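# Move the filled canister into the yellow bay

## Task

Of four canisters, exactly one holds something. Find that one and set it entirely within the yellow taped bay, with no part resting on or past the tape. Return the other three roughly to their original spots. All four must end up standing upright; any canister that has toppled or is left leaning counts as a failure.

## Robot and tools

Robot: a Hello Robot Stretch 4 with one arm. It has an omni-wheel base, a lift that travels up a mast, an arm that telescopes straight ahead, a wrist with yaw, pitch and roll, and a five-finger hand. It stands about 1.6 m tall, and the base rim lies within 0.23 m of the base origin.

Frames: the base frame sits on the floor below the base centre, with x ahead, y to the left and z up, in metres. The odometry frame is the base frame as it was when the scene began. base_odometry tracks wheel rotation only, so slipping appears as travel; heading is in rad, left positive, from -3.142 to 3.142. If turned_by_wheels and turned_by_imu disagree by more than about 0.1 rad across one move, the base likely hit something or slid. hand_pose is the hand point in the base frame; it sits 0.045 m in front of the palm, with +z running along the straight fingers, +y pointing out of the palm and +x across the palm away from the thumb. The printed value may be a little off.

move: a single action, plus optional "cameras" (list drawn from head_camera, head_left_camera, head_right_camera, wrist_camera, all) and "blocking". An action holds "base", "joints" or both, optionally with "speeds", "pace" or "contact_limits"; alternatively {"end_of_arm": "enable_torque"} on its own, which re-powers any wrist motor that cut out. A move with no action simply reports state and images.
- base: relative offsets from where the base last measured itself, not poses. {"translate_m": d} drives d metres forward (positive) or back, -2 to 2. {"strafe_m": d} slides sideways, left positive, -2 to 2. {"rotate_rad": d} spins in place, counter-clockwise positive, -3.2 to 3.2. translate_m and strafe_m may be combined for a straight diagonal run; rotate_rad must go alone.
- joints: a single object of absolute targets keyed by name. lift_m 0 to 1.2 m; arm_m 0 to 0.55 m extension; wrist_yaw_rad -1.134 to 4.276 (0 ahead, positive turns left, 3.14 folded back); wrist_pitch_rad -1.117 to 4.259 (0 level, 1.57 pointing down); wrist_roll_rad -1.117 to 4.259 (0 palm up, 1.57 palm toward the robot's right, 3.14 palm down). Finger targets hand_little, hand_ring, hand_middle, hand_index, hand_thumb_bend span -1 (curled) to +1 (straight); hand_thumb_turn spans -1 (opposite the fingers) to +1 (beside the palm). hand_force_limit (-1 to 1, about 0 to 10 N at the fingertip, 15 N for the thumb) and hand_speed (-0.96 to 1) are settings, not motions. Out-of-range targets get clipped and the result reports it.
- pace: "slow", "default", "fast" or "max". speeds: per-joint top speed for lift_m, arm_m and the wrist joints, replacing pace for that joint. Lifting above 0.2 slows the base.
- contact_limits: 0 (lightest) to 1 for arm_m, lift_m, translate_m, strafe_m, rotate_rad; default 0.5; include it only next to its own command. Even at 0 the arm needs a firm push to halt, so for a light press use 0 and aim 1 to 3 mm beyond contact.
- blocking true (default) returns when everything has settled; false returns in roughly 0.5 s while motion continues, and a later move overrides only the joints or base it names.

wait: seconds 0 to 10, optional cameras; returns early once motions settle. stop: brakes everything of yours still moving; braked joints hold and may keep pressing. zoom_image: camera plus region [x0, y0, x1, y1] in pixels of that camera's latest image, at most 504 by 504. show_instructions shows the reference page. finished_scene ends the scene permanently; the result must stay true without the robot.

Results: base_status and joint_status give done, moving, off_target (resting short of target, maybe still pushing) or an unrequested stop: contact_stop (held back, goes slack), time_out (a move lasting past about 14 s), limit_stop_at_own_body, limit_stop_at_tilt (lean above 6 degrees; lift, arm and wheels go slack) or torque_fault (a wrist motor is limp until enable_torque). Once a result shows such a stop, the rest of that reply's move, wait and finished_scene calls are skipped. on_its_own lists what happened uncommanded, such as slack joints. lidar_m: 12 distances from the base origin, 30-degree sectors, first straight ahead then counter-clockwise; "-" means nothing seen or closer than 0.25 m. wrist_depth_mm: a 7 by 7 grid of depths, 100 to 2000 mm. motor_effort in percent with peaks in brackets; servo_current in mA for the wrist. hand_stopped_by gives six words for little, ring, middle, index, thumb_bend, thumb_turn: moving, target, force, stalled or fault. The *_load_n values give fingertip force in N, positive when pushed open; a lost grip shows as load near 0. base_tilt in degrees.

Gripping: a finger only starts when its target changes by 0.002 or more, and halts when its load reaches hand_force_limit. The scene starts with force limit 0 and hand_speed -0.8, so raise the limit before grasping. For a soft grip close at hand_speed -0.94 or lower. Turning the thumb fully in front lets the hand wrap things about 0.035 to 0.065 m thick. The wrist camera sits behind the palm's heel and can bump into things.

Self-collision: avoid the hand over the base with lift_m under about 0.25, pitching up while rolled, or yaw plus pitch below about -1.1; with the wrist folded back, even small tilts or rolls can stop it.

Cameras: head_camera looks ahead and down from the mast top (rotate the base to look around); the two head fisheyes look steeper and show the base and arm; wrist_camera looks along the fingers, upside down when the palm faces down.

Avoid: knocking canisters over, dropping them even slightly, releasing a moving canister, hard hits or shoves, overloading fingers, and driving or turning fast with a heavy load and the arm far out, which can tip the robot.

Each tool is called after ">>>" as a command line: name --argument value for each argument, lists and objects as JSON in quotes; but a table of rows of numbers goes row by row, as --pt "numbers of a row", without its own name.

Reference images:

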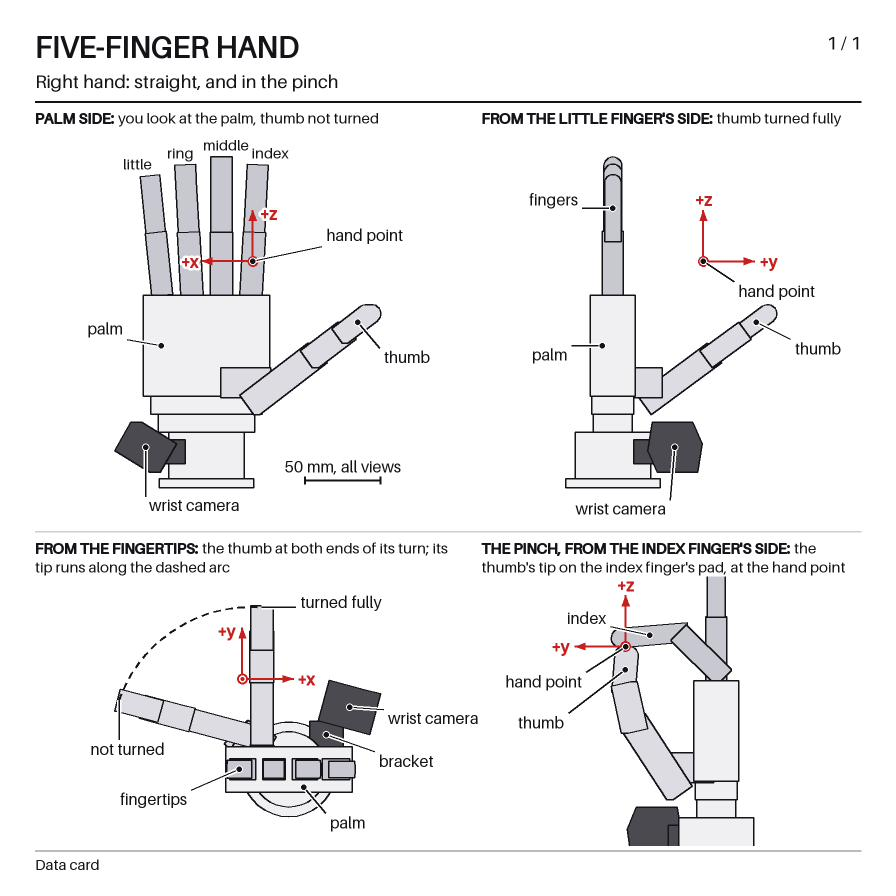

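## Session

>>> move

Scene clock: 0.00 s.
base_odometry: x=+0.000 y=+0.000 heading=+0.000
turned_by_wheels: +0.000
turned_by_imu: +0.000
base_tilt: forward=+0.6 right=+1.8
lidar_m: 1.74 1.07 1.19 2.04 1.05 1.60 1.61 0.86 1.71 1.67 0.78 0.89
base_status: not commanded
joint_positions: lift_m=+0.286 arm_m=+0.000 wrist_yaw_rad=+3.187 wrist_pitch_rad=+0.005 wrist_roll_rad=+0.000 hand_little=+1.000 hand_ring=+1.000 hand_middle=+1.000 hand_index=+1.000 hand_thumb_turn=+1.000 hand_thumb_bend=+1.000 hand_force_limit=+0.000 hand_speed=-0.800
joint_status: not commanded
measured_speeds: all 0
hand_stopped_by: target,target,target,target,target,target
little_load_n: 0.0
ring_load_n: 0.0
middle_load_n: 0.0
index_load_n: 0.0
thumb_bend_load_n: 0.0
thumb_turn_load_n: 0.0
motor_effort: lift_m=+20 arm_m=-5 wheel_0=+1 wheel_1=+1 wheel_2=-2
servo_current: wrist_yaw_rad=52 wrist_pitch_rad=39 wrist_roll_rad=33
hand_pose: x=-0.0559 y=+0.1080 z=+0.5235 quat_wxyz=(-0.510, -0.512, +0.490, +0.487) (m; base frame)
wrist_depth_mm: - 131 - - - - - / - 126 154 - - - - / - 130 161 - - - - / 108 129 213 - - - - / 130 946 - - - - - / - - 1863 211 - - - / - - 104 - - - -
pictures: head_camera, head_left_camera, head_right_camera, wrist_camera

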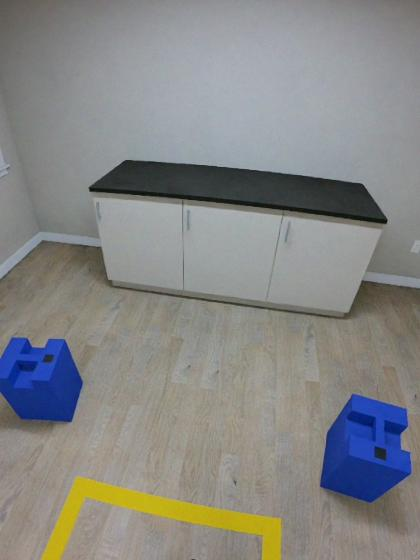

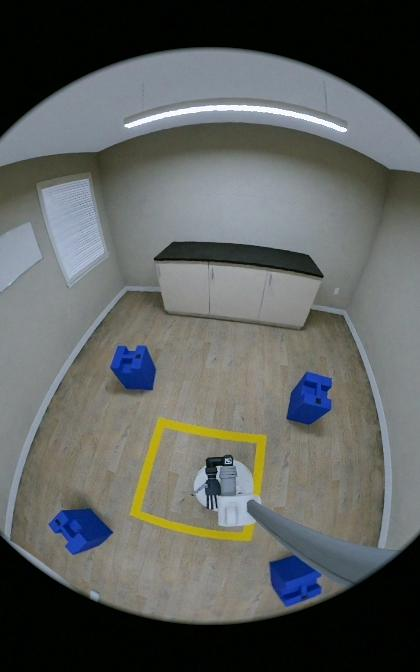

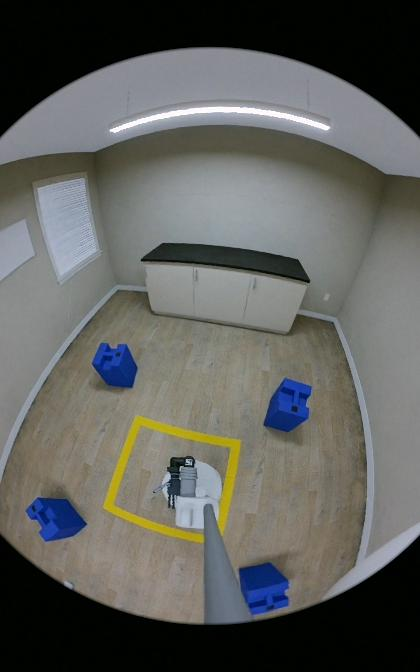

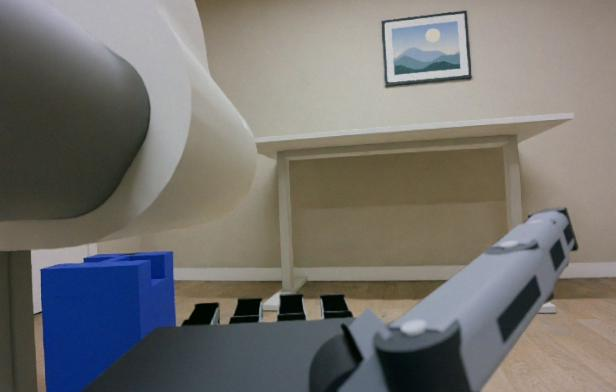

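>>> zoom_image --camera "head_camera" --region '[290, 360, 420, 520]'

>>> zoom_image --camera "head_camera" --region '[0, 310, 120, 450]'

>>> zoom_image --camera "head_left_camera" --region '[30, 380, 350, 640]'

Scaled by 3.150 from the camera's image (finer frame: 1200x1600).

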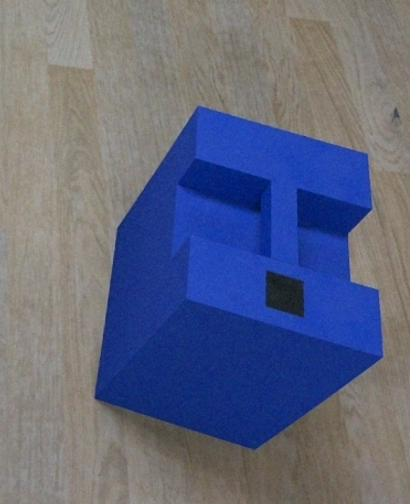

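Scaled by 3.600 from the camera's image (finer frame: 1200x1600).

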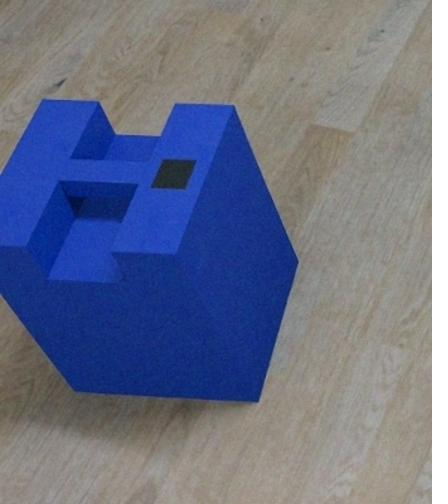

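Scaled by 1.575 from the camera's image (finer frame: 600x960).

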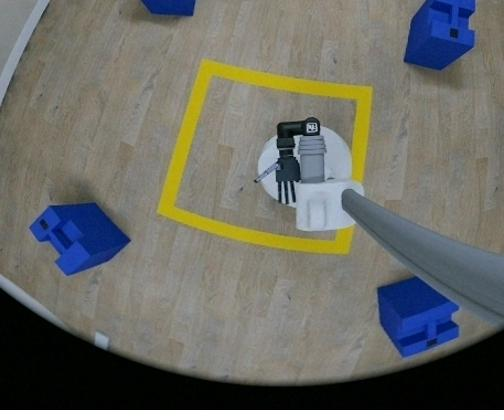

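>>> move --joints '{"lift_m": 0.75, "wrist_yaw_rad": 0.0}' --base '{"rotate_rad": -0.9}' --cameras '["all"]'

Scene clock: 71.30 s.
move: done
base_odometry: x=+0.000 y=+0.000 heading=-0.900
turned_by_wheels: -0.900
turned_by_imu: -0.883
base_tilt: forward=+0.7 right=+1.8
lidar_m: 0.79 1.73 1.75 1.06 2.04 1.15 1.03 1.60 0.85 0.86 1.67 1.70
base_status: done
joint_positions: lift_m=+0.750 arm_m=+0.000 wrist_yaw_rad=+0.002 wrist_pitch_rad=+0.005 wrist_roll_rad=+0.000 hand_little=+1.000 hand_ring=+1.000 hand_middle=+1.000 hand_index=+1.000 hand_thumb_turn=+1.000 hand_thumb_bend=+1.000 hand_force_limit=+0.000 hand_speed=-0.800
joint_status: all done
measured_speeds: all 0
hand_stopped_by: target,target,target,target,target,target
little_load_n: 0.0
ring_load_n: 0.0
middle_load_n: 0.0
index_load_n: 0.0
thumb_bend_load_n: 0.0
thumb_turn_load_n: -0.5
motor_effort: lift_m=+25(28) arm_m=-5(5) wheel_0=+2(8) wheel_1=+1(7) wheel_2=-1(9)
servo_current: wrist_yaw_rad=52(111) wrist_pitch_rad=39(52) wrist_roll_rad=39(72)
hand_pose: x=+0.3929 y=-0.1179 z=+0.9870 quat_wxyz=(+0.498, +0.501, +0.502, +0.499)
wrist_depth_mm: - - - - - - - / - - - - - - - / - - - - - - - / - - - - - - - / 1336 - - - - - - / 1366 1537 - 210 - - - / 1336 1430 104 - - - -
pictures: head_camera, head_left_camera, head_right_camera, wrist_camera
wrist_camera: T_world_to_cam=[[-0.03708, -0.99862, -0.03727, -0.05171], [0.04211, 0.03571, -0.99848, 0.97526], [0.99843, -0.03859, 0.04072, -0.27375]] pos_world=[0.23034, -0.09703, 0.98299]

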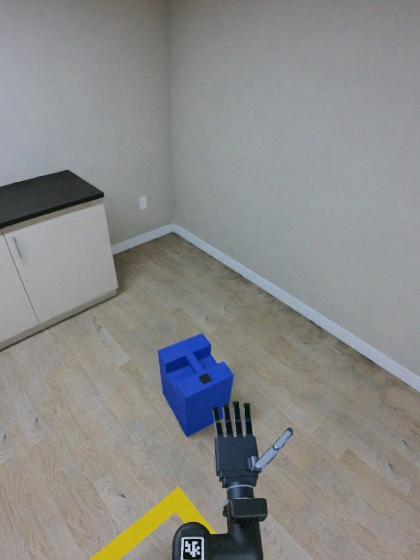

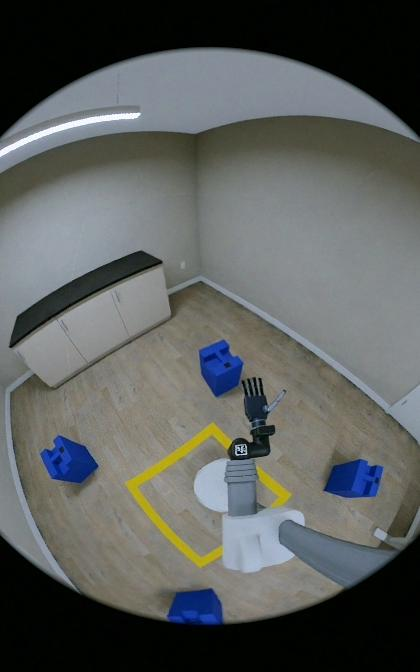

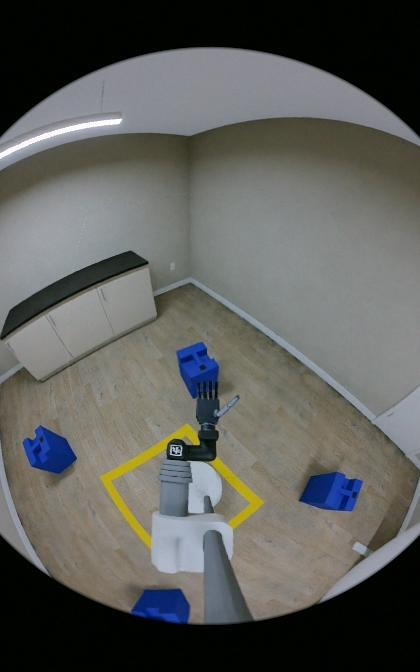

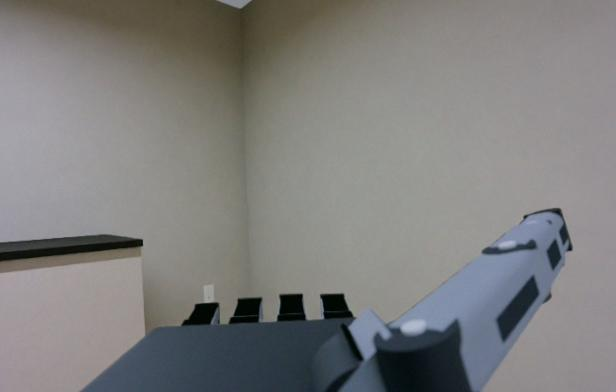

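>>> zoom_image --camera "head_camera" --region '[140, 320, 250, 450]'

>>> move --joints '{"wrist_pitch_rad": 1.45, "arm_m": 0.3}' --cameras '["all"]'

Scaled by 3.877 from the camera's image (finer frame: 1200x1600).

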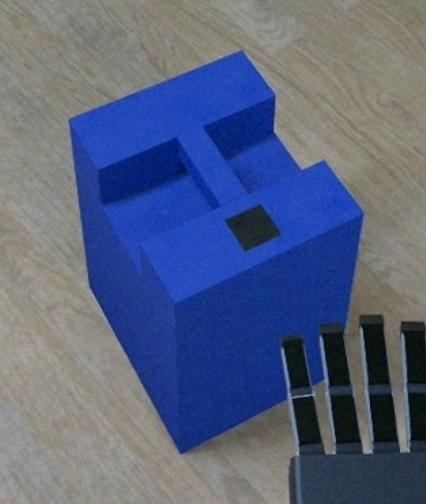

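Scene clock: 82.50 s.
move: done
base_odometry: x=+0.000 y=+0.000 heading=-0.900
turned_by_wheels: +0.000
turned_by_imu: -0.001
base_tilt: forward=+0.6 right=+1.7
lidar_m: 0.76 1.73 1.75 1.06 2.04 1.16 1.04 1.60 0.86 0.86 1.69 1.68
base_status: not commanded
joint_positions: lift_m=+0.750 arm_m=+0.300 wrist_yaw_rad=+0.001 wrist_pitch_rad=+1.449 wrist_roll_rad=+0.000 hand_little=+1.000 hand_ring=+1.000 hand_middle=+1.000 hand_index=+1.000 hand_thumb_turn=+1.000 hand_thumb_bend=+1.000 hand_force_limit=+0.000 hand_speed=-0.800
joint_status: all done
measured_speeds: all 0
hand_stopped_by: target,target,target,target,target,target
little_load_n: 0.0
ring_load_n: 0.0
middle_load_n: 0.0
index_load_n: 0.0
thumb_bend_load_n: 0.0
thumb_turn_load_n: 0.0
motor_effort: lift_m=+25(25) arm_m=+8(14) wheel_0=+1(2) wheel_1=+1(1) wheel_2=-1(1)
servo_current: wrist_yaw_rad=46(59) wrist_pitch_rad=33(78) wrist_roll_rad=39(65)
hand_pose: x=+0.5572 y=-0.1181 z=+0.7153 quat_wxyz=(+0.043, +0.705, +0.706, +0.043)
wrist_depth_mm: 904 917 - - 946 976 960 / 878 891 891 917 931 931 931 / 866 866 891 878 904 904 931 / 831 854 854 866 878 904 904 / 831 831 854 854 866 866 - / 820 820 187 206 842 - - / 788 798 104 - - - -
pictures: head_camera, head_left_camera, head_right_camera, wrist_camera
wrist_camera: T_world_to_cam=[[-0.04042, -0.99861, 0.03381, -0.10498], [-0.98527, 0.03421, -0.16754, 0.67494], [0.16615, -0.04009, -0.98528, 0.77079]] pos_world=[0.53269, -0.09702, 0.87608]

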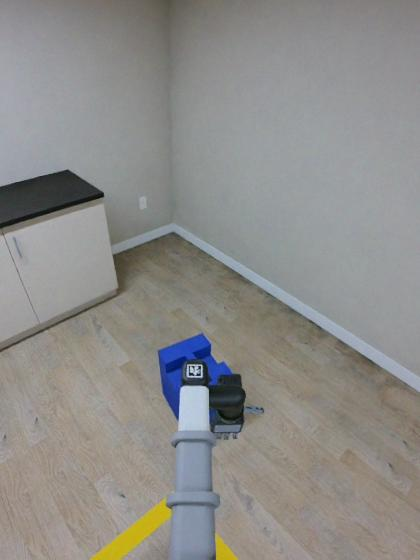

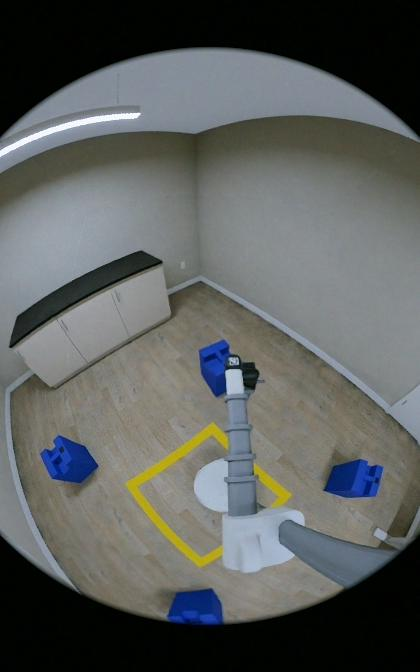

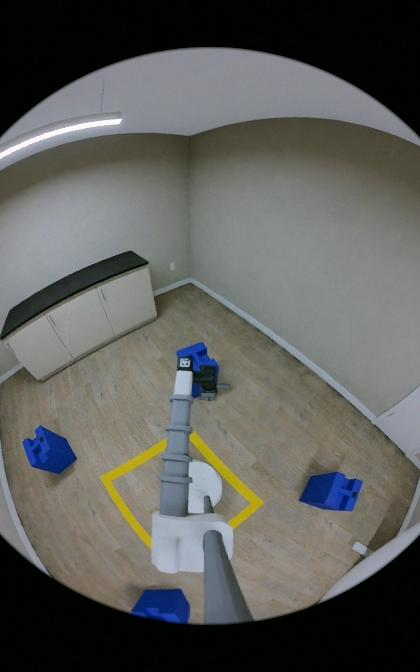

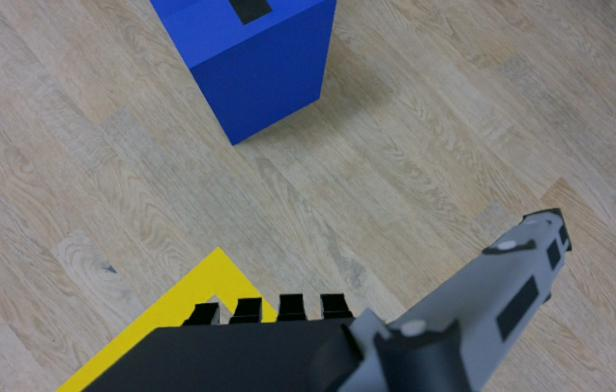

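>>> move --joints '{"wrist_pitch_rad": 0.35, "arm_m": 0.0, "lift_m": 0.45}' --base '{"rotate_rad": -1.053}'

>>> move --base '{"translate_m": -0.237, "strafe_m": 0.951}' --cameras '["all"]'

Scene clock: 98.83 s.
move: done
base_odometry: x=+0.000 y=+0.000 heading=-1.953
turned_by_wheels: -1.053
turned_by_imu: -1.034
base_tilt: forward=+0.6 right=+1.8
lidar_m: 1.69 1.69 0.77 1.74 1.77 1.05 2.03 1.16 1.04 1.61 0.89 0.88
base_status: done
joint_positions: lift_m=+0.450 arm_m=+0.000 wrist_yaw_rad=+0.001 wrist_pitch_rad=+0.358 wrist_roll_rad=+0.000 hand_little=+1.000 hand_ring=+1.000 hand_middle=+1.000 hand_index=+1.000 hand_thumb_turn=+1.000 hand_thumb_bend=+1.000 hand_force_limit=+0.000 hand_speed=-0.800
joint_status: all done
measured_speeds: all 0
hand_stopped_by: target,target,target,target,target,target
little_load_n: 0.0
ring_load_n: 0.0
middle_load_n: 0.0
index_load_n: 0.0
thumb_bend_load_n: 0.0
thumb_turn_load_n: 0.0
motor_effort: lift_m=+16(24) arm_m=-9(14) wheel_0=+1(8) wheel_1=+1(8) wheel_2=-1(8)
servo_current: wrist_yaw_rad=39(59) wrist_pitch_rad=39(150) wrist_roll_rad=59(65)
hand_pose: x=+0.3999 y=-0.1181 z=+0.6074 quat_wxyz=(+0.403, +0.581, +0.581, +0.403)
wrist_depth_mm: - - - - 1464 - - / - - - - 1618 - - / - - - - 1618 - 1808 / - - - - 1661 1756 1863 / 1308 1308 1366 1366 1336 1397 - / 1060 1060 1008 211 1138 - - / 904 878 104 - - - -
pictures: none

Scene clock: 103.53 s.
move: done
base_odometry: x=+0.971 y=-0.134 heading=-1.953
turned_by_wheels: +0.000
turned_by_imu: -0.001
base_tilt: forward=+0.6 right=+1.9
lidar_m: 0.58 1.74 0.87 0.75 0.77 0.94 0.78 0.76 1.84 1.85 1.76 0.61
base_status: done
joint_positions: lift_m=+0.450 arm_m=+0.000 wrist_yaw_rad=+0.001 wrist_pitch_rad=+0.358 wrist_roll_rad=+0.000 hand_little=+1.000 hand_ring=+1.000 hand_middle=+1.000 hand_index=+1.000 hand_thumb_turn=+1.000 hand_thumb_bend=+1.000 hand_force_limit=+0.000 hand_speed=-0.800
joint_status: not commanded
measured_speeds: all 0
hand_stopped_by: target,target,target,target,target,target
little_load_n: 0.0
ring_load_n: 0.0
middle_load_n: 0.0
index_load_n: 0.0
thumb_bend_load_n: 0.0
thumb_turn_load_n: 0.0
motor_effort: lift_m=+17(17) arm_m=-8(10) wheel_0=+1(10) wheel_1=+0(11) wheel_2=+1(5)
servo_current: wrist_yaw_rad=39(59) wrist_pitch_rad=39(65) wrist_roll_rad=59(72)
hand_pose: x=+0.3999 y=-0.1181 z=+0.6074 quat_wxyz=(+0.403, +0.581, +0.581, +0.403)
wrist_depth_mm: - - - - - - - / - - - - - - 1808 / - - - - - - 1921 / - - - - 1661 1708 1921 / 1336 1336 1397 1430 1430 1430 - / 1060 1060 166 122 - - - / 904 891 104 - - - -
pictures: head_camera, head_left_camera, head_right_camera, wrist_camera
wrist_camera: T_world_to_cam=[[-0.04866, -0.99858, -0.02163, -0.07064], [-0.30566, 0.03551, -0.95148, 0.7064], [0.9509, -0.03969, -0.30695, -0.03517]] pos_world=[0.24592, -0.09702, 0.6598]

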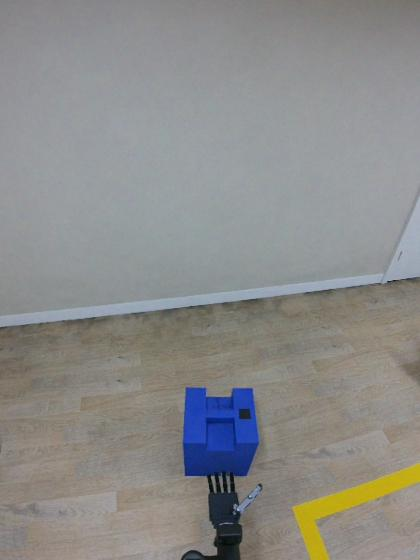

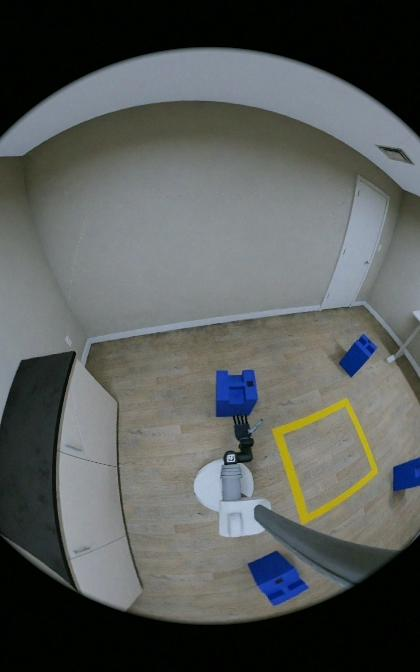

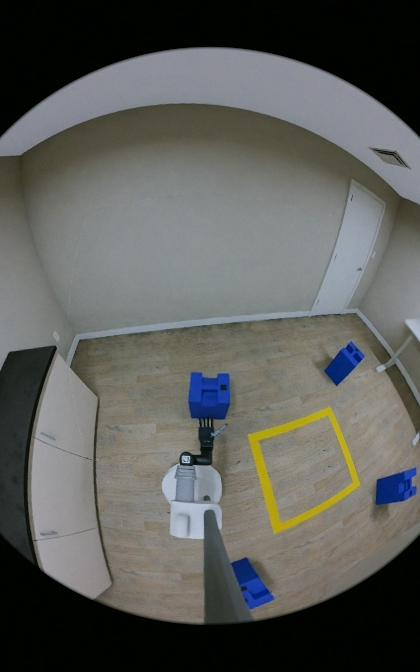

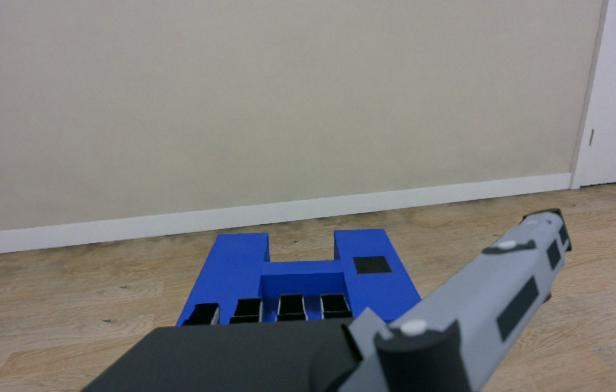

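>>> zoom_image --camera "head_camera" --region '[160, 370, 280, 500]'

>>> zoom_image --camera "wrist_camera" --region '[170, 210, 430, 340]'

>>> move --joints '{"hand_little": -1, "hand_ring": -1, "hand_middle": -1, "hand_index": -1, "lift_m": 0.3, "wrist_pitch_rad": 0.2, "hand_speed": 0.0}' --cameras '["wrist_camera"]'

Scaled by 3.877 from the camera's image (finer frame: 1200x1600).

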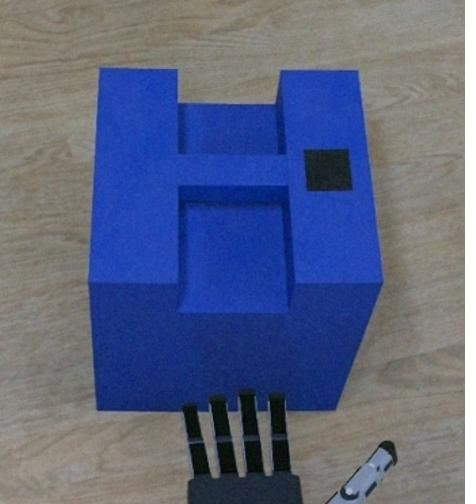

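Scaled by 1.938.

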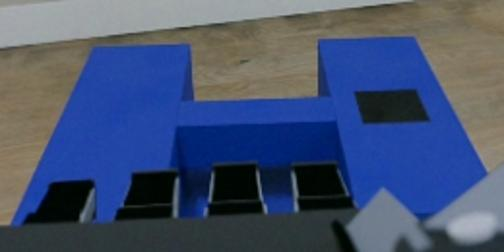

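Scene clock: 109.10 s.
move: done
base_odometry: x=+0.971 y=-0.134 heading=-1.953
turned_by_wheels: +0.000
turned_by_imu: +0.000
base_tilt: forward=+0.5 right=+1.9
lidar_m: 0.57 1.75 0.86 0.76 0.77 0.96 0.79 0.77 1.84 1.84 1.78 0.60
base_status: not commanded
joint_positions: lift_m=+0.300 arm_m=+0.000 wrist_yaw_rad=+0.001 wrist_pitch_rad=+0.208 wrist_roll_rad=+0.000 hand_little=-1.000 hand_ring=-1.000 hand_middle=-1.000 hand_index=-1.000 hand_thumb_turn=+1.000 hand_thumb_bend=+1.000 hand_force_limit=+0.000 hand_speed=+0.000
joint_status: all done
measured_speeds: all 0
hand_stopped_by: target,target,target,target,target,target
little_load_n: 0.0
ring_load_n: 0.0
middle_load_n: 0.0
index_load_n: 0.0
thumb_bend_load_n: 0.0
thumb_turn_load_n: 0.0
motor_effort: lift_m=+15(16) arm_m=-8(9) wheel_0=+1(1) wheel_1=+1(1) wheel_2=+0(1)
servo_current: wrist_yaw_rad=46(52) wrist_pitch_rad=39(98) wrist_roll_rad=26(65)
hand_pose: x=+0.4005 y=-0.1181 z=+0.4918 quat_wxyz=(+0.445, +0.549, +0.549, +0.446)
wrist_depth_mm: - - - - - - - / - - - - - - 1863 / - - - - - - 1863 / - - - - - - 1863 / - 1336 122 141 - 1618 - / 1078 1078 135 138 - - - / 854 866 104 - - - -
wrist_camera: T_world_to_cam=[[-0.04491, -0.99858, -0.02875, -0.07112], [-0.1603, 0.03561, -0.98642, 0.55559], [0.98605, -0.03969, -0.16167, -0.15673]] pos_world=[0.24041, -0.09702, 0.52067]

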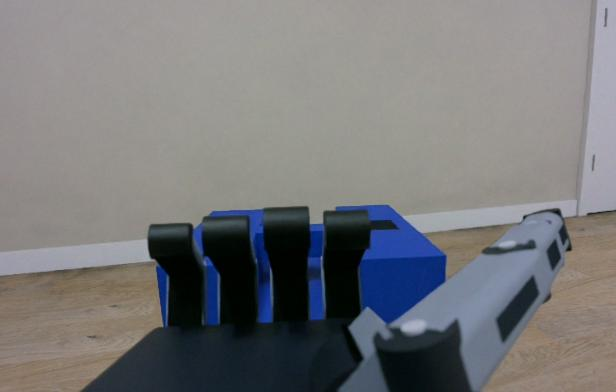

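>>> move --joints '{"hand_little": 1, "hand_ring": 1, "hand_middle": 1, "hand_index": 1, "lift_m": 0.27, "wrist_pitch_rad": 0.0, "wrist_roll_rad": 3.14}' --cameras '["wrist_camera", "head_camera"]'

Scene clock: 116.93 s.
move: done
base_odometry: x=+0.971 y=-0.134 heading=-1.953
turned_by_wheels: +0.000
turned_by_imu: -0.001
base_tilt: forward=+0.7 right=+1.8
lidar_m: 0.57 1.73 0.86 0.77 0.76 0.93 0.78 0.76 1.84 1.84 1.76 0.59
base_status: not commanded
joint_positions: lift_m=+0.270 arm_m=+0.000 wrist_yaw_rad=+0.001 wrist_pitch_rad=+0.008 wrist_roll_rad=+3.137 hand_little=+1.000 hand_ring=+1.000 hand_middle=+1.000 hand_index=+1.000 hand_thumb_turn=+1.000 hand_thumb_bend=+1.000 hand_force_limit=+0.000 hand_speed=+0.000
joint_status: all done
measured_speeds: all 0
hand_stopped_by: target,target,target,target,target,target
little_load_n: 0.0
ring_load_n: 0.0
middle_load_n: 0.0
index_load_n: 0.0
thumb_bend_load_n: 0.0
thumb_turn_load_n: 0.0
motor_effort: lift_m=+16(18) arm_m=-8(9) wheel_0=+1(1) wheel_1=+1(1) wheel_2=+1(1)
servo_current: wrist_yaw_rad=33(59) wrist_pitch_rad=46(117) wrist_roll_rad=52(130)
hand_pose: x=+0.3923 y=-0.0567 z=+0.3864 quat_wxyz=(-0.497, +0.503, -0.501, +0.499)
wrist_depth_mm: 723 654 - - 691 732 798 / 931 820 - - 946 1042 1078 / 1397 - - - - - - / - - - - - - - / - - - - - - - / - - 162 160 - - - / - - 104 - - - -
pictures: head_camera, wrist_camera
wrist_camera: T_world_to_cam=[[-0.03904, 0.99869, 0.03318, 0.07383], [0.05497, -0.03101, 0.99801, -0.40695], [0.99772, 0.04079, -0.05369, -0.20504]] pos_world=[0.22983, -0.07799, 0.39269]

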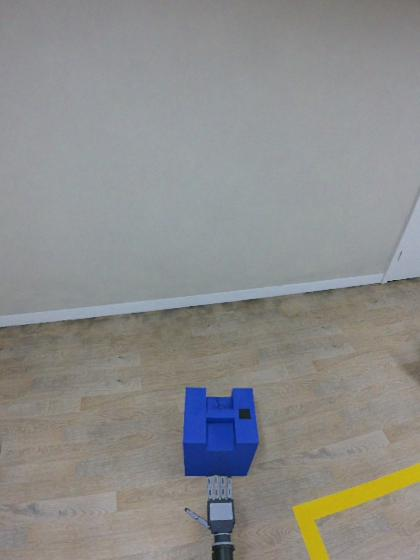

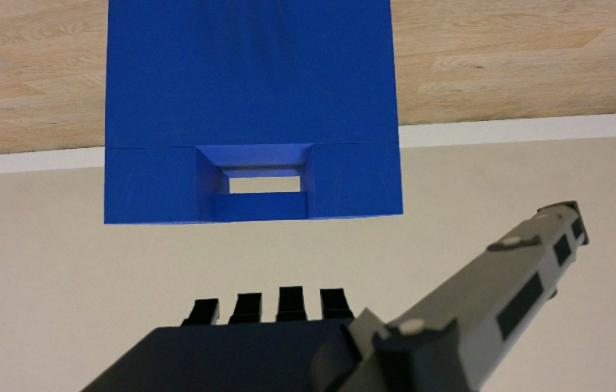

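>>> move --joints '{"lift_m": 0.65, "wrist_pitch_rad": 1.396, "wrist_roll_rad": 0.0, "hand_thumb_turn": -1, "hand_little": 0.2, "hand_ring": 0.2, "hand_middle": 0.2, "hand_index": 0.2, "arm_m": 0.14}' --base '{"rotate_rad": -0.017}'

>>> move --base '{"translate_m": 0.14, "strafe_m": -0.0125}' --cameras '["wrist_camera", "head_camera"]'

Scene clock: 218.53 s.
move: done
base_odometry: x=+0.971 y=-0.134 heading=-1.970
turned_by_wheels: -0.017
turned_by_imu: -0.016
base_tilt: forward=+0.7 right=+1.7
lidar_m: 0.57 1.75 0.87 0.75 0.76 0.94 0.80 0.76 1.83 1.83 1.77 0.60
base_status: done
joint_positions: lift_m=+0.650 arm_m=+0.140 wrist_yaw_rad=+0.000 wrist_pitch_rad=+1.395 wrist_roll_rad=+0.003 hand_little=+0.200 hand_ring=+0.200 hand_middle=+0.200 hand_index=+0.200 hand_thumb_turn=-1.000 hand_thumb_bend=+1.000 hand_force_limit=+0.000 hand_speed=+0.000
joint_status: all done
measured_speeds: all 0
hand_stopped_by: target,target,target,target,target,target
little_load_n: 0.0
ring_load_n: 0.0
middle_load_n: 0.0
index_load_n: 0.0
thumb_bend_load_n: 0.0
thumb_turn_load_n: 0.0
motor_effort: lift_m=+25(28) arm_m=+9(15) wheel_0=+2(5) wheel_1=+1(6) wheel_2=-1(6)
servo_current: wrist_yaw_rad=20(59) wrist_pitch_rad=33(98) wrist_roll_rad=52(117)
hand_pose: x=+0.4083 y=-0.1184 z=+0.6203 quat_wxyz=(+0.062, +0.705, +0.703, +0.062)
wrist_depth_mm: 842 854 - - 866 891 891 / 809 809 - 119 842 854 854 / 778 798 788 - 809 831 831 / 759 768 768 - - 798 809 / 741 741 175 - - 768 788 / 715 723 149 - - 759 759 / 691 699 104 - - - 732
pictures: none

Scene clock: 220.30 s.
move: done
base_odometry: x=+0.905 y=-0.259 heading=-1.970
turned_by_wheels: +0.000
turned_by_imu: -0.002
base_tilt: forward=+0.5 right=+1.8
lidar_m: 0.42 1.60 0.90 0.79 0.81 0.99 0.91 0.90 1.85 1.86 1.69 0.46
base_status: done
joint_positions: lift_m=+0.650 arm_m=+0.140 wrist_yaw_rad=+0.000 wrist_pitch_rad=+1.396 wrist_roll_rad=+0.003 hand_little=+0.200 hand_ring=+0.200 hand_middle=+0.200 hand_index=+0.200 hand_thumb_turn=-1.000 hand_thumb_bend=+1.000 hand_force_limit=+0.000 hand_speed=+0.000
joint_status: not commanded
measured_speeds: all 0
hand_stopped_by: target,target,target,target,target,target
little_load_n: 0.0
ring_load_n: 0.0
middle_load_n: 0.5
index_load_n: 0.0
thumb_bend_load_n: 0.0
thumb_turn_load_n: 0.0
motor_effort: lift_m=+25(25) arm_m=+8(9) wheel_0=+0(8) wheel_1=+0(7) wheel_2=+2(10)
servo_current: wrist_yaw_rad=39(59) wrist_pitch_rad=33(52) wrist_roll_rad=52(65)
hand_pose: x=+0.4083 y=-0.1184 z=+0.6203 quat_wxyz=(+0.062, +0.705, +0.704, +0.062)
wrist_depth_mm: 842 842 866 854 866 878 891 / 820 820 - 119 842 854 854 / 778 788 - - 820 831 820 / 759 759 - - - 788 798 / 732 741 173 - - 768 778 / 707 723 149 - - 750 759 / 699 699 104 - - 723 741
pictures: head_camera, wrist_camera
wrist_camera: T_world_to_cam=[[-0.04594, -0.99846, 0.03107, -0.10405], [-0.97475, 0.03801, -0.22003, 0.54104], [0.21851, -0.04039, -0.975, 0.67408]] pos_world=[0.3753, -0.09722, 0.7795]

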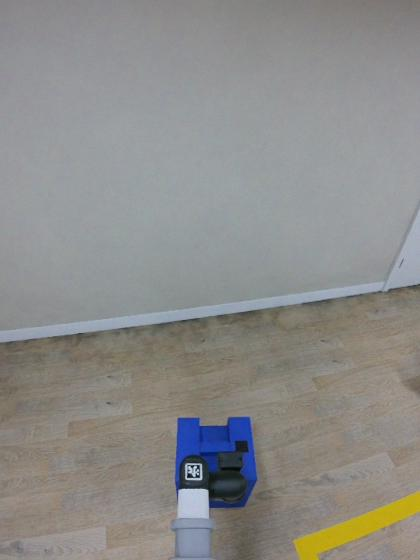

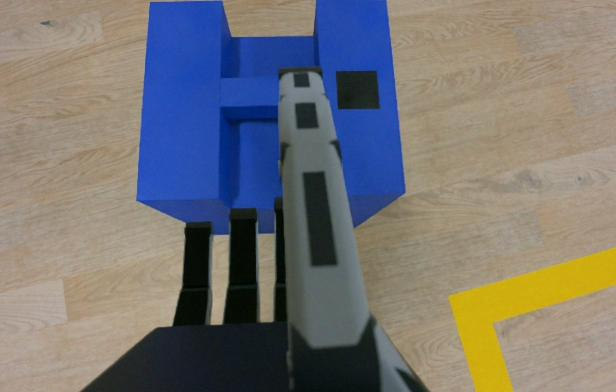

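>>> move --joints '{"lift_m": 0.53}' --cameras '["wrist_camera", "head_camera"]'

>>> zoom_image --camera "wrist_camera" --region '[80, 0, 500, 300]'

Scene clock: 250.73 s.
move: done
base_odometry: x=+0.905 y=-0.259 heading=-1.970
turned_by_wheels: +0.000
turned_by_imu: +0.000
base_tilt: forward=+0.6 right=+1.8
lidar_m: 0.45 1.59 0.90 0.80 0.81 1.00 0.91 0.89 1.87 1.86 1.69 0.46
base_status: not commanded
joint_positions: lift_m=+0.530 arm_m=+0.140 wrist_yaw_rad=+0.000 wrist_pitch_rad=+1.396 wrist_roll_rad=+0.003 hand_little=+0.200 hand_ring=+0.200 hand_middle=+0.200 hand_index=+0.200 hand_thumb_turn=-1.000 hand_thumb_bend=+1.000 hand_force_limit=+0.000 hand_speed=+0.000
joint_status: all done
measured_speeds: all 0
hand_stopped_by: target,target,target,target,target,target
little_load_n: 0.0
ring_load_n: 0.0
middle_load_n: 0.0
index_load_n: 0.0
thumb_bend_load_n: 0.0
thumb_turn_load_n: 0.0
motor_effort: lift_m=+15(22) arm_m=+8(9) wheel_0=+0(1) wheel_1=+0(1) wheel_2=+2(3)
servo_current: wrist_yaw_rad=39(52) wrist_pitch_rad=26(52) wrist_roll_rad=46(59)
hand_pose: x=+0.4083 y=-0.1184 z=+0.5010 quat_wxyz=(+0.062, +0.705, +0.704, +0.062)
wrist_depth_mm: 707 - 298 - - 750 750 / 691 - - 119 - 715 741 / 661 - - - - 699 699 / 634 640 - - - 676 676 / 621 627 176 - - 661 654 / 603 615 149 - - 647 627 / 585 603 104 - - - 621
pictures: head_camera, wrist_camera
wrist_camera: T_world_to_cam=[[-0.04594, -0.99846, 0.03107, -0.10035], [-0.97475, 0.03801, -0.22003, 0.51481], [0.21851, -0.04039, -0.975, 0.55786]] pos_world=[0.3753, -0.09722, 0.6603]

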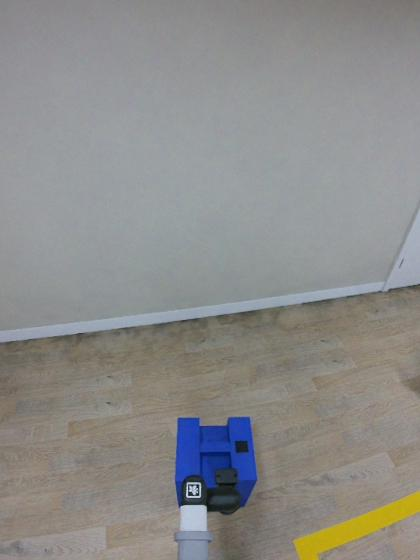

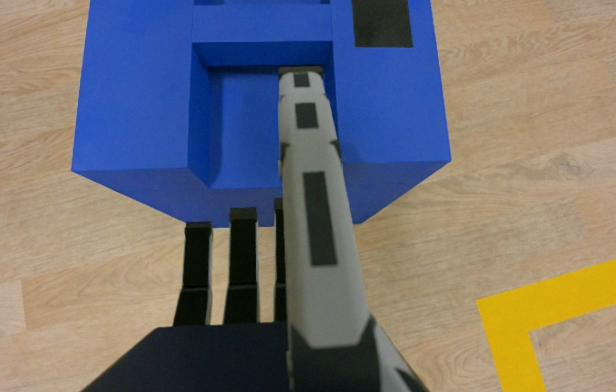

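Scaled by 1.200.

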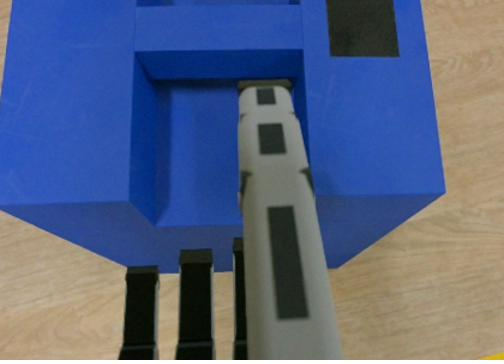

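>>> move --base '{"translate_m": 0.136, "strafe_m": 0.007}'

>>> move --joints '{"lift_m": 0.43}' --pace "slow" --cameras '["wrist_camera", "head_camera"]'

>>> zoom_image --camera "head_camera" --region '[150, 400, 280, 560]'

Scene clock: 275.27 s.
move: done
base_odometry: x=+0.859 y=-0.387 heading=-1.969
turned_by_wheels: +0.000
turned_by_imu: +0.000
base_tilt: forward=+0.6 right=+1.9
lidar_m: 0.31 1.47 0.94 0.81 0.83 1.00 1.04 1.03 1.92 2.52 1.63 0.32
base_status: done
joint_positions: lift_m=+0.530 arm_m=+0.140 wrist_yaw_rad=+0.000 wrist_pitch_rad=+1.396 wrist_roll_rad=+0.003 hand_little=+0.200 hand_ring=+0.200 hand_middle=+0.200 hand_index=+0.200 hand_thumb_turn=-1.000 hand_thumb_bend=+1.000 hand_force_limit=+0.000 hand_speed=+0.000
joint_status: not commanded
measured_speeds: all 0
hand_stopped_by: target,target,target,target,target,target
little_load_n: 0.0
ring_load_n: 0.0
middle_load_n: 0.0
index_load_n: 0.0
thumb_bend_load_n: 0.0
thumb_turn_load_n: 0.0
motor_effort: lift_m=+16(16) arm_m=+8(9) wheel_0=+2(6) wheel_1=+1(7) wheel_2=+0(10)
servo_current: wrist_yaw_rad=20(52) wrist_pitch_rad=26(52) wrist_roll_rad=52(65)
hand_pose: x=+0.4083 y=-0.1184 z=+0.5010 quat_wxyz=(+0.062, +0.705, +0.704, +0.062)
wrist_depth_mm: 707 715 723 723 750 750 759 / 691 - - 123 - 715 723 / 661 - - - - 707 707 / 640 266 270 - - 676 683 / 621 258 175 - - 647 661 / 603 251 148 - - 627 640 / 585 245 104 - - 621 627
pictures: none

Scene clock: 276.97 s.
move: done
base_odometry: x=+0.859 y=-0.387 heading=-1.969
turned_by_wheels: +0.000
turned_by_imu: +0.000
base_tilt: forward=+0.6 right=+1.8
lidar_m: 0.31 1.47 0.94 0.81 0.84 1.00 1.05 1.02 1.91 2.52 1.63 0.32
base_status: not commanded
joint_positions: lift_m=+0.430 arm_m=+0.140 wrist_yaw_rad=+0.000 wrist_pitch_rad=+1.396 wrist_roll_rad=+0.003 hand_little=+0.200 hand_ring=+0.200 hand_middle=+0.200 hand_index=+0.200 hand_thumb_turn=-1.000 hand_thumb_bend=+1.000 hand_force_limit=+0.000 hand_speed=+0.000
joint_status: all done
measured_speeds: all 0
hand_stopped_by: target,target,target,target,target,target
little_load_n: 0.0
ring_load_n: 0.0
middle_load_n: 0.0
index_load_n: 0.0
thumb_bend_load_n: 0.0
thumb_turn_load_n: 0.0
motor_effort: lift_m=+15(16) arm_m=+8(9) wheel_0=+2(2) wheel_1=+1(2) wheel_2=+1(1)
servo_current: wrist_yaw_rad=46(59) wrist_pitch_rad=52(52) wrist_roll_rad=46(65)
hand_pose: x=+0.4083 y=-0.1184 z=+0.4010 quat_wxyz=(+0.062, +0.705, +0.704, +0.062)
wrist_depth_mm: 181 184 621 - 190 191 640 / 176 177 - 119 183 185 609 / 170 171 - - 176 179 182 / 164 167 - - 172 173 - / 160 163 173 - - 167 168 / 155 157 149 - - 163 164 / 150 151 104 - - 158 -
pictures: head_camera, wrist_camera
wrist_camera: T_world_to_cam=[[-0.04594, -0.99846, 0.03107, -0.09724], [-0.97475, 0.03801, -0.22003, 0.4928], [0.21851, -0.04039, -0.975, 0.46036]] pos_world=[0.3753, -0.09722, 0.5603]

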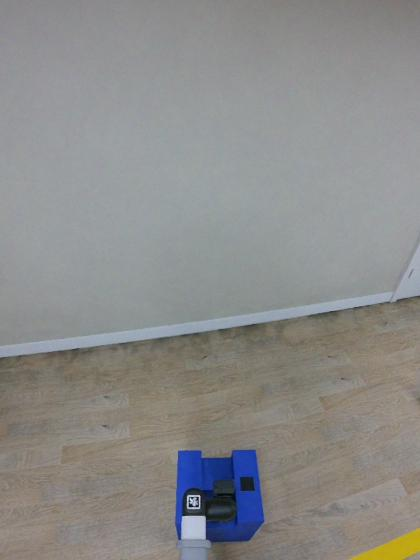

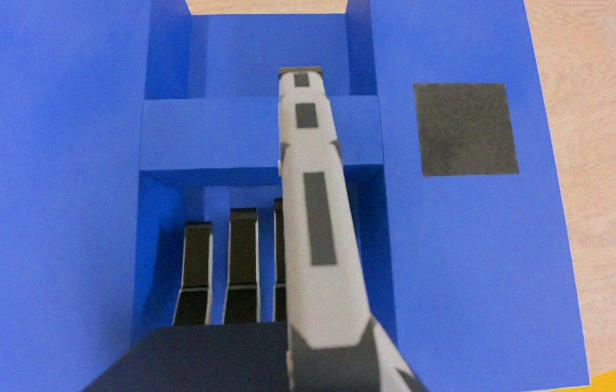

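Scaled by 3.150 from the camera's image (finer frame: 1200x1600).

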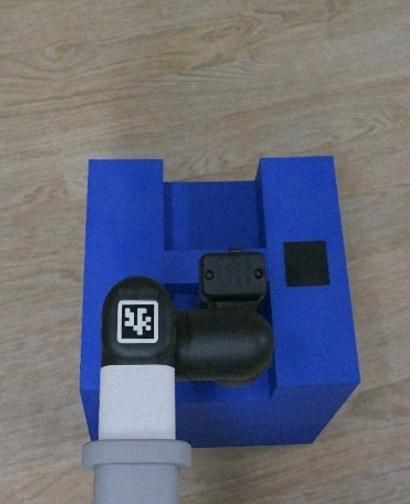

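>>> move --joints '{"lift_m": 0.40}' --pace "slow" --contact_limits '{"lift_m": 0.2}' --cameras '["wrist_camera"]'

Scene clock: 288.37 s.
move: done
base_odometry: x=+0.859 y=-0.387 heading=-1.969
turned_by_wheels: +0.000
turned_by_imu: +0.000
base_tilt: forward=+0.6 right=+1.8
lidar_m: 0.32 1.45 0.93 0.81 0.84 1.02 1.04 1.01 1.91 2.53 1.62 0.33
base_status: not commanded
joint_positions: lift_m=+0.400 arm_m=+0.140 wrist_yaw_rad=+0.000 wrist_pitch_rad=+1.396 wrist_roll_rad=+0.003 hand_little=+0.200 hand_ring=+0.200 hand_middle=+0.200 hand_index=+0.200 hand_thumb_turn=-1.000 hand_thumb_bend=+1.000 hand_force_limit=+0.000 hand_speed=+0.000
joint_status: all done
measured_speeds: all 0
hand_stopped_by: target,target,target,target,target,target
little_load_n: 0.0
ring_load_n: 0.0
middle_load_n: 0.0
index_load_n: 0.0
thumb_bend_load_n: -0.5
thumb_turn_load_n: 0.0
motor_effort: lift_m=+15(16) arm_m=+8(9) wheel_0=+2(2) wheel_1=+2(2) wheel_2=+0(1)
servo_current: wrist_yaw_rad=52(59) wrist_pitch_rad=26(46) wrist_roll_rad=46(65)
contact_limits: lift_m 0.2
hand_pose: x=+0.4083 y=-0.1184 z=+0.3711 quat_wxyz=(+0.062, +0.705, +0.704, +0.062)
wrist_depth_mm: 148 178 - - 158 157 158 / 144 146 - 118 150 151 153 / 140 141 - - 146 146 - / 135 159 - - 141 142 - / 131 158 172 - 137 137 - / 127 145 149 - - 133 134 / 123 124 104 - - 129 -
wrist_camera: T_world_to_cam=[[-0.04594, -0.99846, 0.03107, -0.09631], [-0.97475, 0.03801, -0.22003, 0.4862], [0.21851, -0.04039, -0.975, 0.43111]] pos_world=[0.3753, -0.09722, 0.5303]

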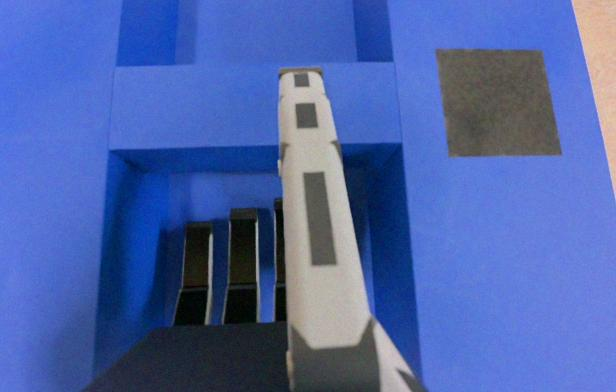

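>>> move --joints '{"arm_m": 0.185}' --pace "slow" --contact_limits '{"arm_m": 0.0}' --cameras '["wrist_camera"]'

Scene clock: 294.43 s.
move: done
base_odometry: x=+0.859 y=-0.387 heading=-1.969
turned_by_wheels: +0.000
turned_by_imu: +0.000
base_tilt: forward=+0.5 right=+1.7
lidar_m: 0.31 1.48 0.93 0.81 0.83 1.00 1.05 1.02 1.91 2.49 1.64 0.33
base_status: not commanded
joint_positions: lift_m=+0.400 arm_m=+0.185 wrist_yaw_rad=+0.000 wrist_pitch_rad=+1.396 wrist_roll_rad=+0.003 hand_little=+0.200 hand_ring=+0.200 hand_middle=+0.200 hand_index=+0.200 hand_thumb_turn=-1.000 hand_thumb_bend=+1.000 hand_force_limit=+0.000 hand_speed=+0.000
joint_status: all done
measured_speeds: all 0
hand_stopped_by: target,target,target,target,target,target
little_load_n: 0.0
ring_load_n: 0.0
middle_load_n: 0.0
index_load_n: 0.0
thumb_bend_load_n: 0.0
thumb_turn_load_n: 0.0
motor_effort: lift_m=+15(15) arm_m=+9(16) wheel_0=+2(2) wheel_1=+1(2) wheel_2=+1(1)
servo_current: wrist_yaw_rad=39(52) wrist_pitch_rad=33(46) wrist_roll_rad=59(72)
contact_limits: arm_m 0; lift_m 0.2
hand_pose: x=+0.4532 y=-0.1184 z=+0.3711 quat_wxyz=(+0.062, +0.705, +0.704, +0.062)
wrist_depth_mm: 148 163 580 585 158 156 158 / 144 177 - 119 151 151 152 / 139 162 - - 151 146 - / 135 135 136 - 140 141 - / 131 132 134 - 136 137 - / 126 145 149 - - 133 134 / 123 124 104 - - 129 -
wrist_camera: T_world_to_cam=[[-0.04594, -0.99846, 0.03107, -0.09424], [-0.97475, 0.03801, -0.22003, 0.52997], [0.21851, -0.04039, -0.975, 0.4213]] pos_world=[0.4202, -0.09722, 0.5303]

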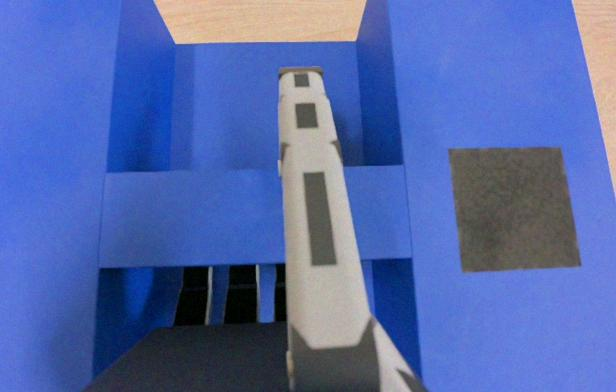

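>>> move --joints '{"arm_m": 0.197}' --pace "slow" --contact_limits '{"arm_m": 0.0}'

>>> move --joints '{"hand_little": -0.2, "hand_ring": -0.2, "hand_middle": -0.2, "hand_index": -0.2, "hand_speed": -0.9, "hand_force_limit": -0.6}' --cameras '["wrist_camera", "head_camera"]'

Scene clock: 299.73 s.
move: done
base_odometry: x=+0.859 y=-0.387 heading=-1.969
turned_by_wheels: +0.000
turned_by_imu: +0.000
base_tilt: forward=+0.7 right=+1.7
lidar_m: 0.31 1.48 0.94 0.82 0.82 1.03 1.04 1.02 1.91 2.52 1.63 0.32
base_status: not commanded
joint_positions: lift_m=+0.400 arm_m=+0.196 wrist_yaw_rad=+0.000 wrist_pitch_rad=+1.397 wrist_roll_rad=+0.003 hand_little=+0.200 hand_ring=+0.200 hand_middle=+0.200 hand_index=+0.200 hand_thumb_turn=-1.000 hand_thumb_bend=+1.000 hand_force_limit=+0.000 hand_speed=+0.000
joint_status: all done
measured_speeds: all 0
hand_stopped_by: target,target,target,target,target,target
little_load_n: 0.5
ring_load_n: 0.0
middle_load_n: 0.0
index_load_n: 0.5
thumb_bend_load_n: 0.0
thumb_turn_load_n: 0.0
motor_effort: lift_m=+15(16) arm_m=+9(13) wheel_0=+2(2) wheel_1=+1(2) wheel_2=+0(1)
servo_current: wrist_yaw_rad=39(59) wrist_pitch_rad=33(52) wrist_roll_rad=46(65)
contact_limits: arm_m 0; lift_m 0.2
hand_pose: x=+0.4648 y=-0.1184 z=+0.3708 quat_wxyz=(+0.061, +0.705, +0.704, +0.061)
wrist_depth_mm: 147 165 580 585 160 155 - / 142 179 - 119 151 150 151 / 138 163 - - 149 145 - / 134 135 135 - 139 140 - / 130 131 132 - 135 135 - / 126 145 131 - - 132 133 / 122 125 104 - - 128 -
pictures: none

Scene clock: 301.37 s.
move: off_target
base_odometry: x=+0.859 y=-0.387 heading=-1.969
turned_by_wheels: +0.000
turned_by_imu: +0.000
base_tilt: forward=+0.6 right=+1.7
lidar_m: 0.31 1.47 0.91 0.81 0.81 1.01 1.04 1.01 1.90 2.53 1.62 0.33
base_status: not commanded
joint_positions: lift_m=+0.400 arm_m=+0.197 wrist_yaw_rad=+0.000 wrist_pitch_rad=+1.399 wrist_roll_rad=+0.003 hand_little=-0.041 hand_ring=-0.041 hand_middle=-0.050 hand_index=-0.041 hand_thumb_turn=-1.000 hand_thumb_bend=+1.000 hand_force_limit=-0.600 hand_speed=-0.900
joint_status: hand_little off_target (ended at -0.041, target -0.200); hand_ring off_target (ended at -0.041, target -0.200); hand_middle off_target (ended at -0.050, target -0.200); hand_index off_target (ended at -0.041, target -0.200); the others done
measured_speeds: all 0
hand_stopped_by: force,force,force,force,target,target
little_load_n: 1.0
ring_load_n: 1.5
middle_load_n: 2.0
index_load_n: 1.0
thumb_bend_load_n: 0.0
thumb_turn_load_n: 0.0
motor_effort: lift_m=+19(19) arm_m=+9(9) wheel_0=+2(2) wheel_1=+2(2) wheel_2=+0(1)
servo_current: wrist_yaw_rad=59(59) wrist_pitch_rad=26(52) wrist_roll_rad=39(65)
contact_limits: arm_m 0; lift_m 0.2
hand_pose: x=+0.4646 y=-0.1184 z=+0.3705 quat_wxyz=(+0.061, +0.705, +0.704, +0.061)
wrist_depth_mm: 141 165 574 585 162 150 - / 137 178 - 119 146 144 - / 133 163 - - 141 140 - / 129 131 131 - 135 136 137 / 125 127 128 - 131 132 - / 122 146 147 - - 128 129 / 118 124 104 - - 124 -
pictures: head_camera, wrist_camera
wrist_camera: T_world_to_cam=[[-0.04575, -0.99847, 0.03122, -0.09385], [-0.97541, 0.0379, -0.21712, 0.5402], [0.2156, -0.04039, -0.97565, 0.41981]] pos_world=[0.43212, -0.09722, 0.5298]

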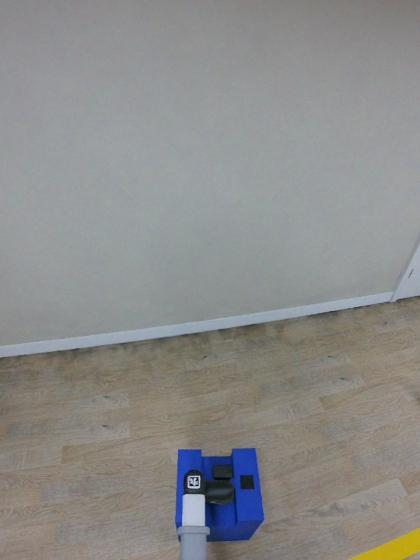

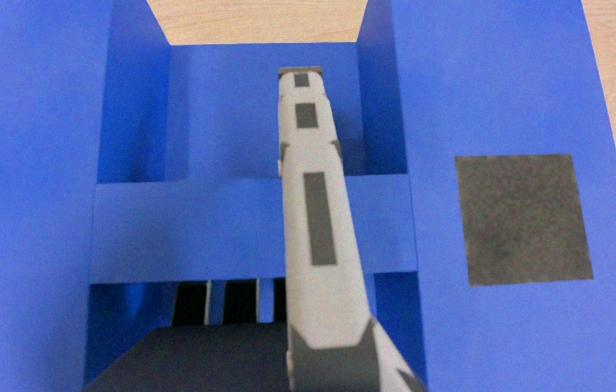

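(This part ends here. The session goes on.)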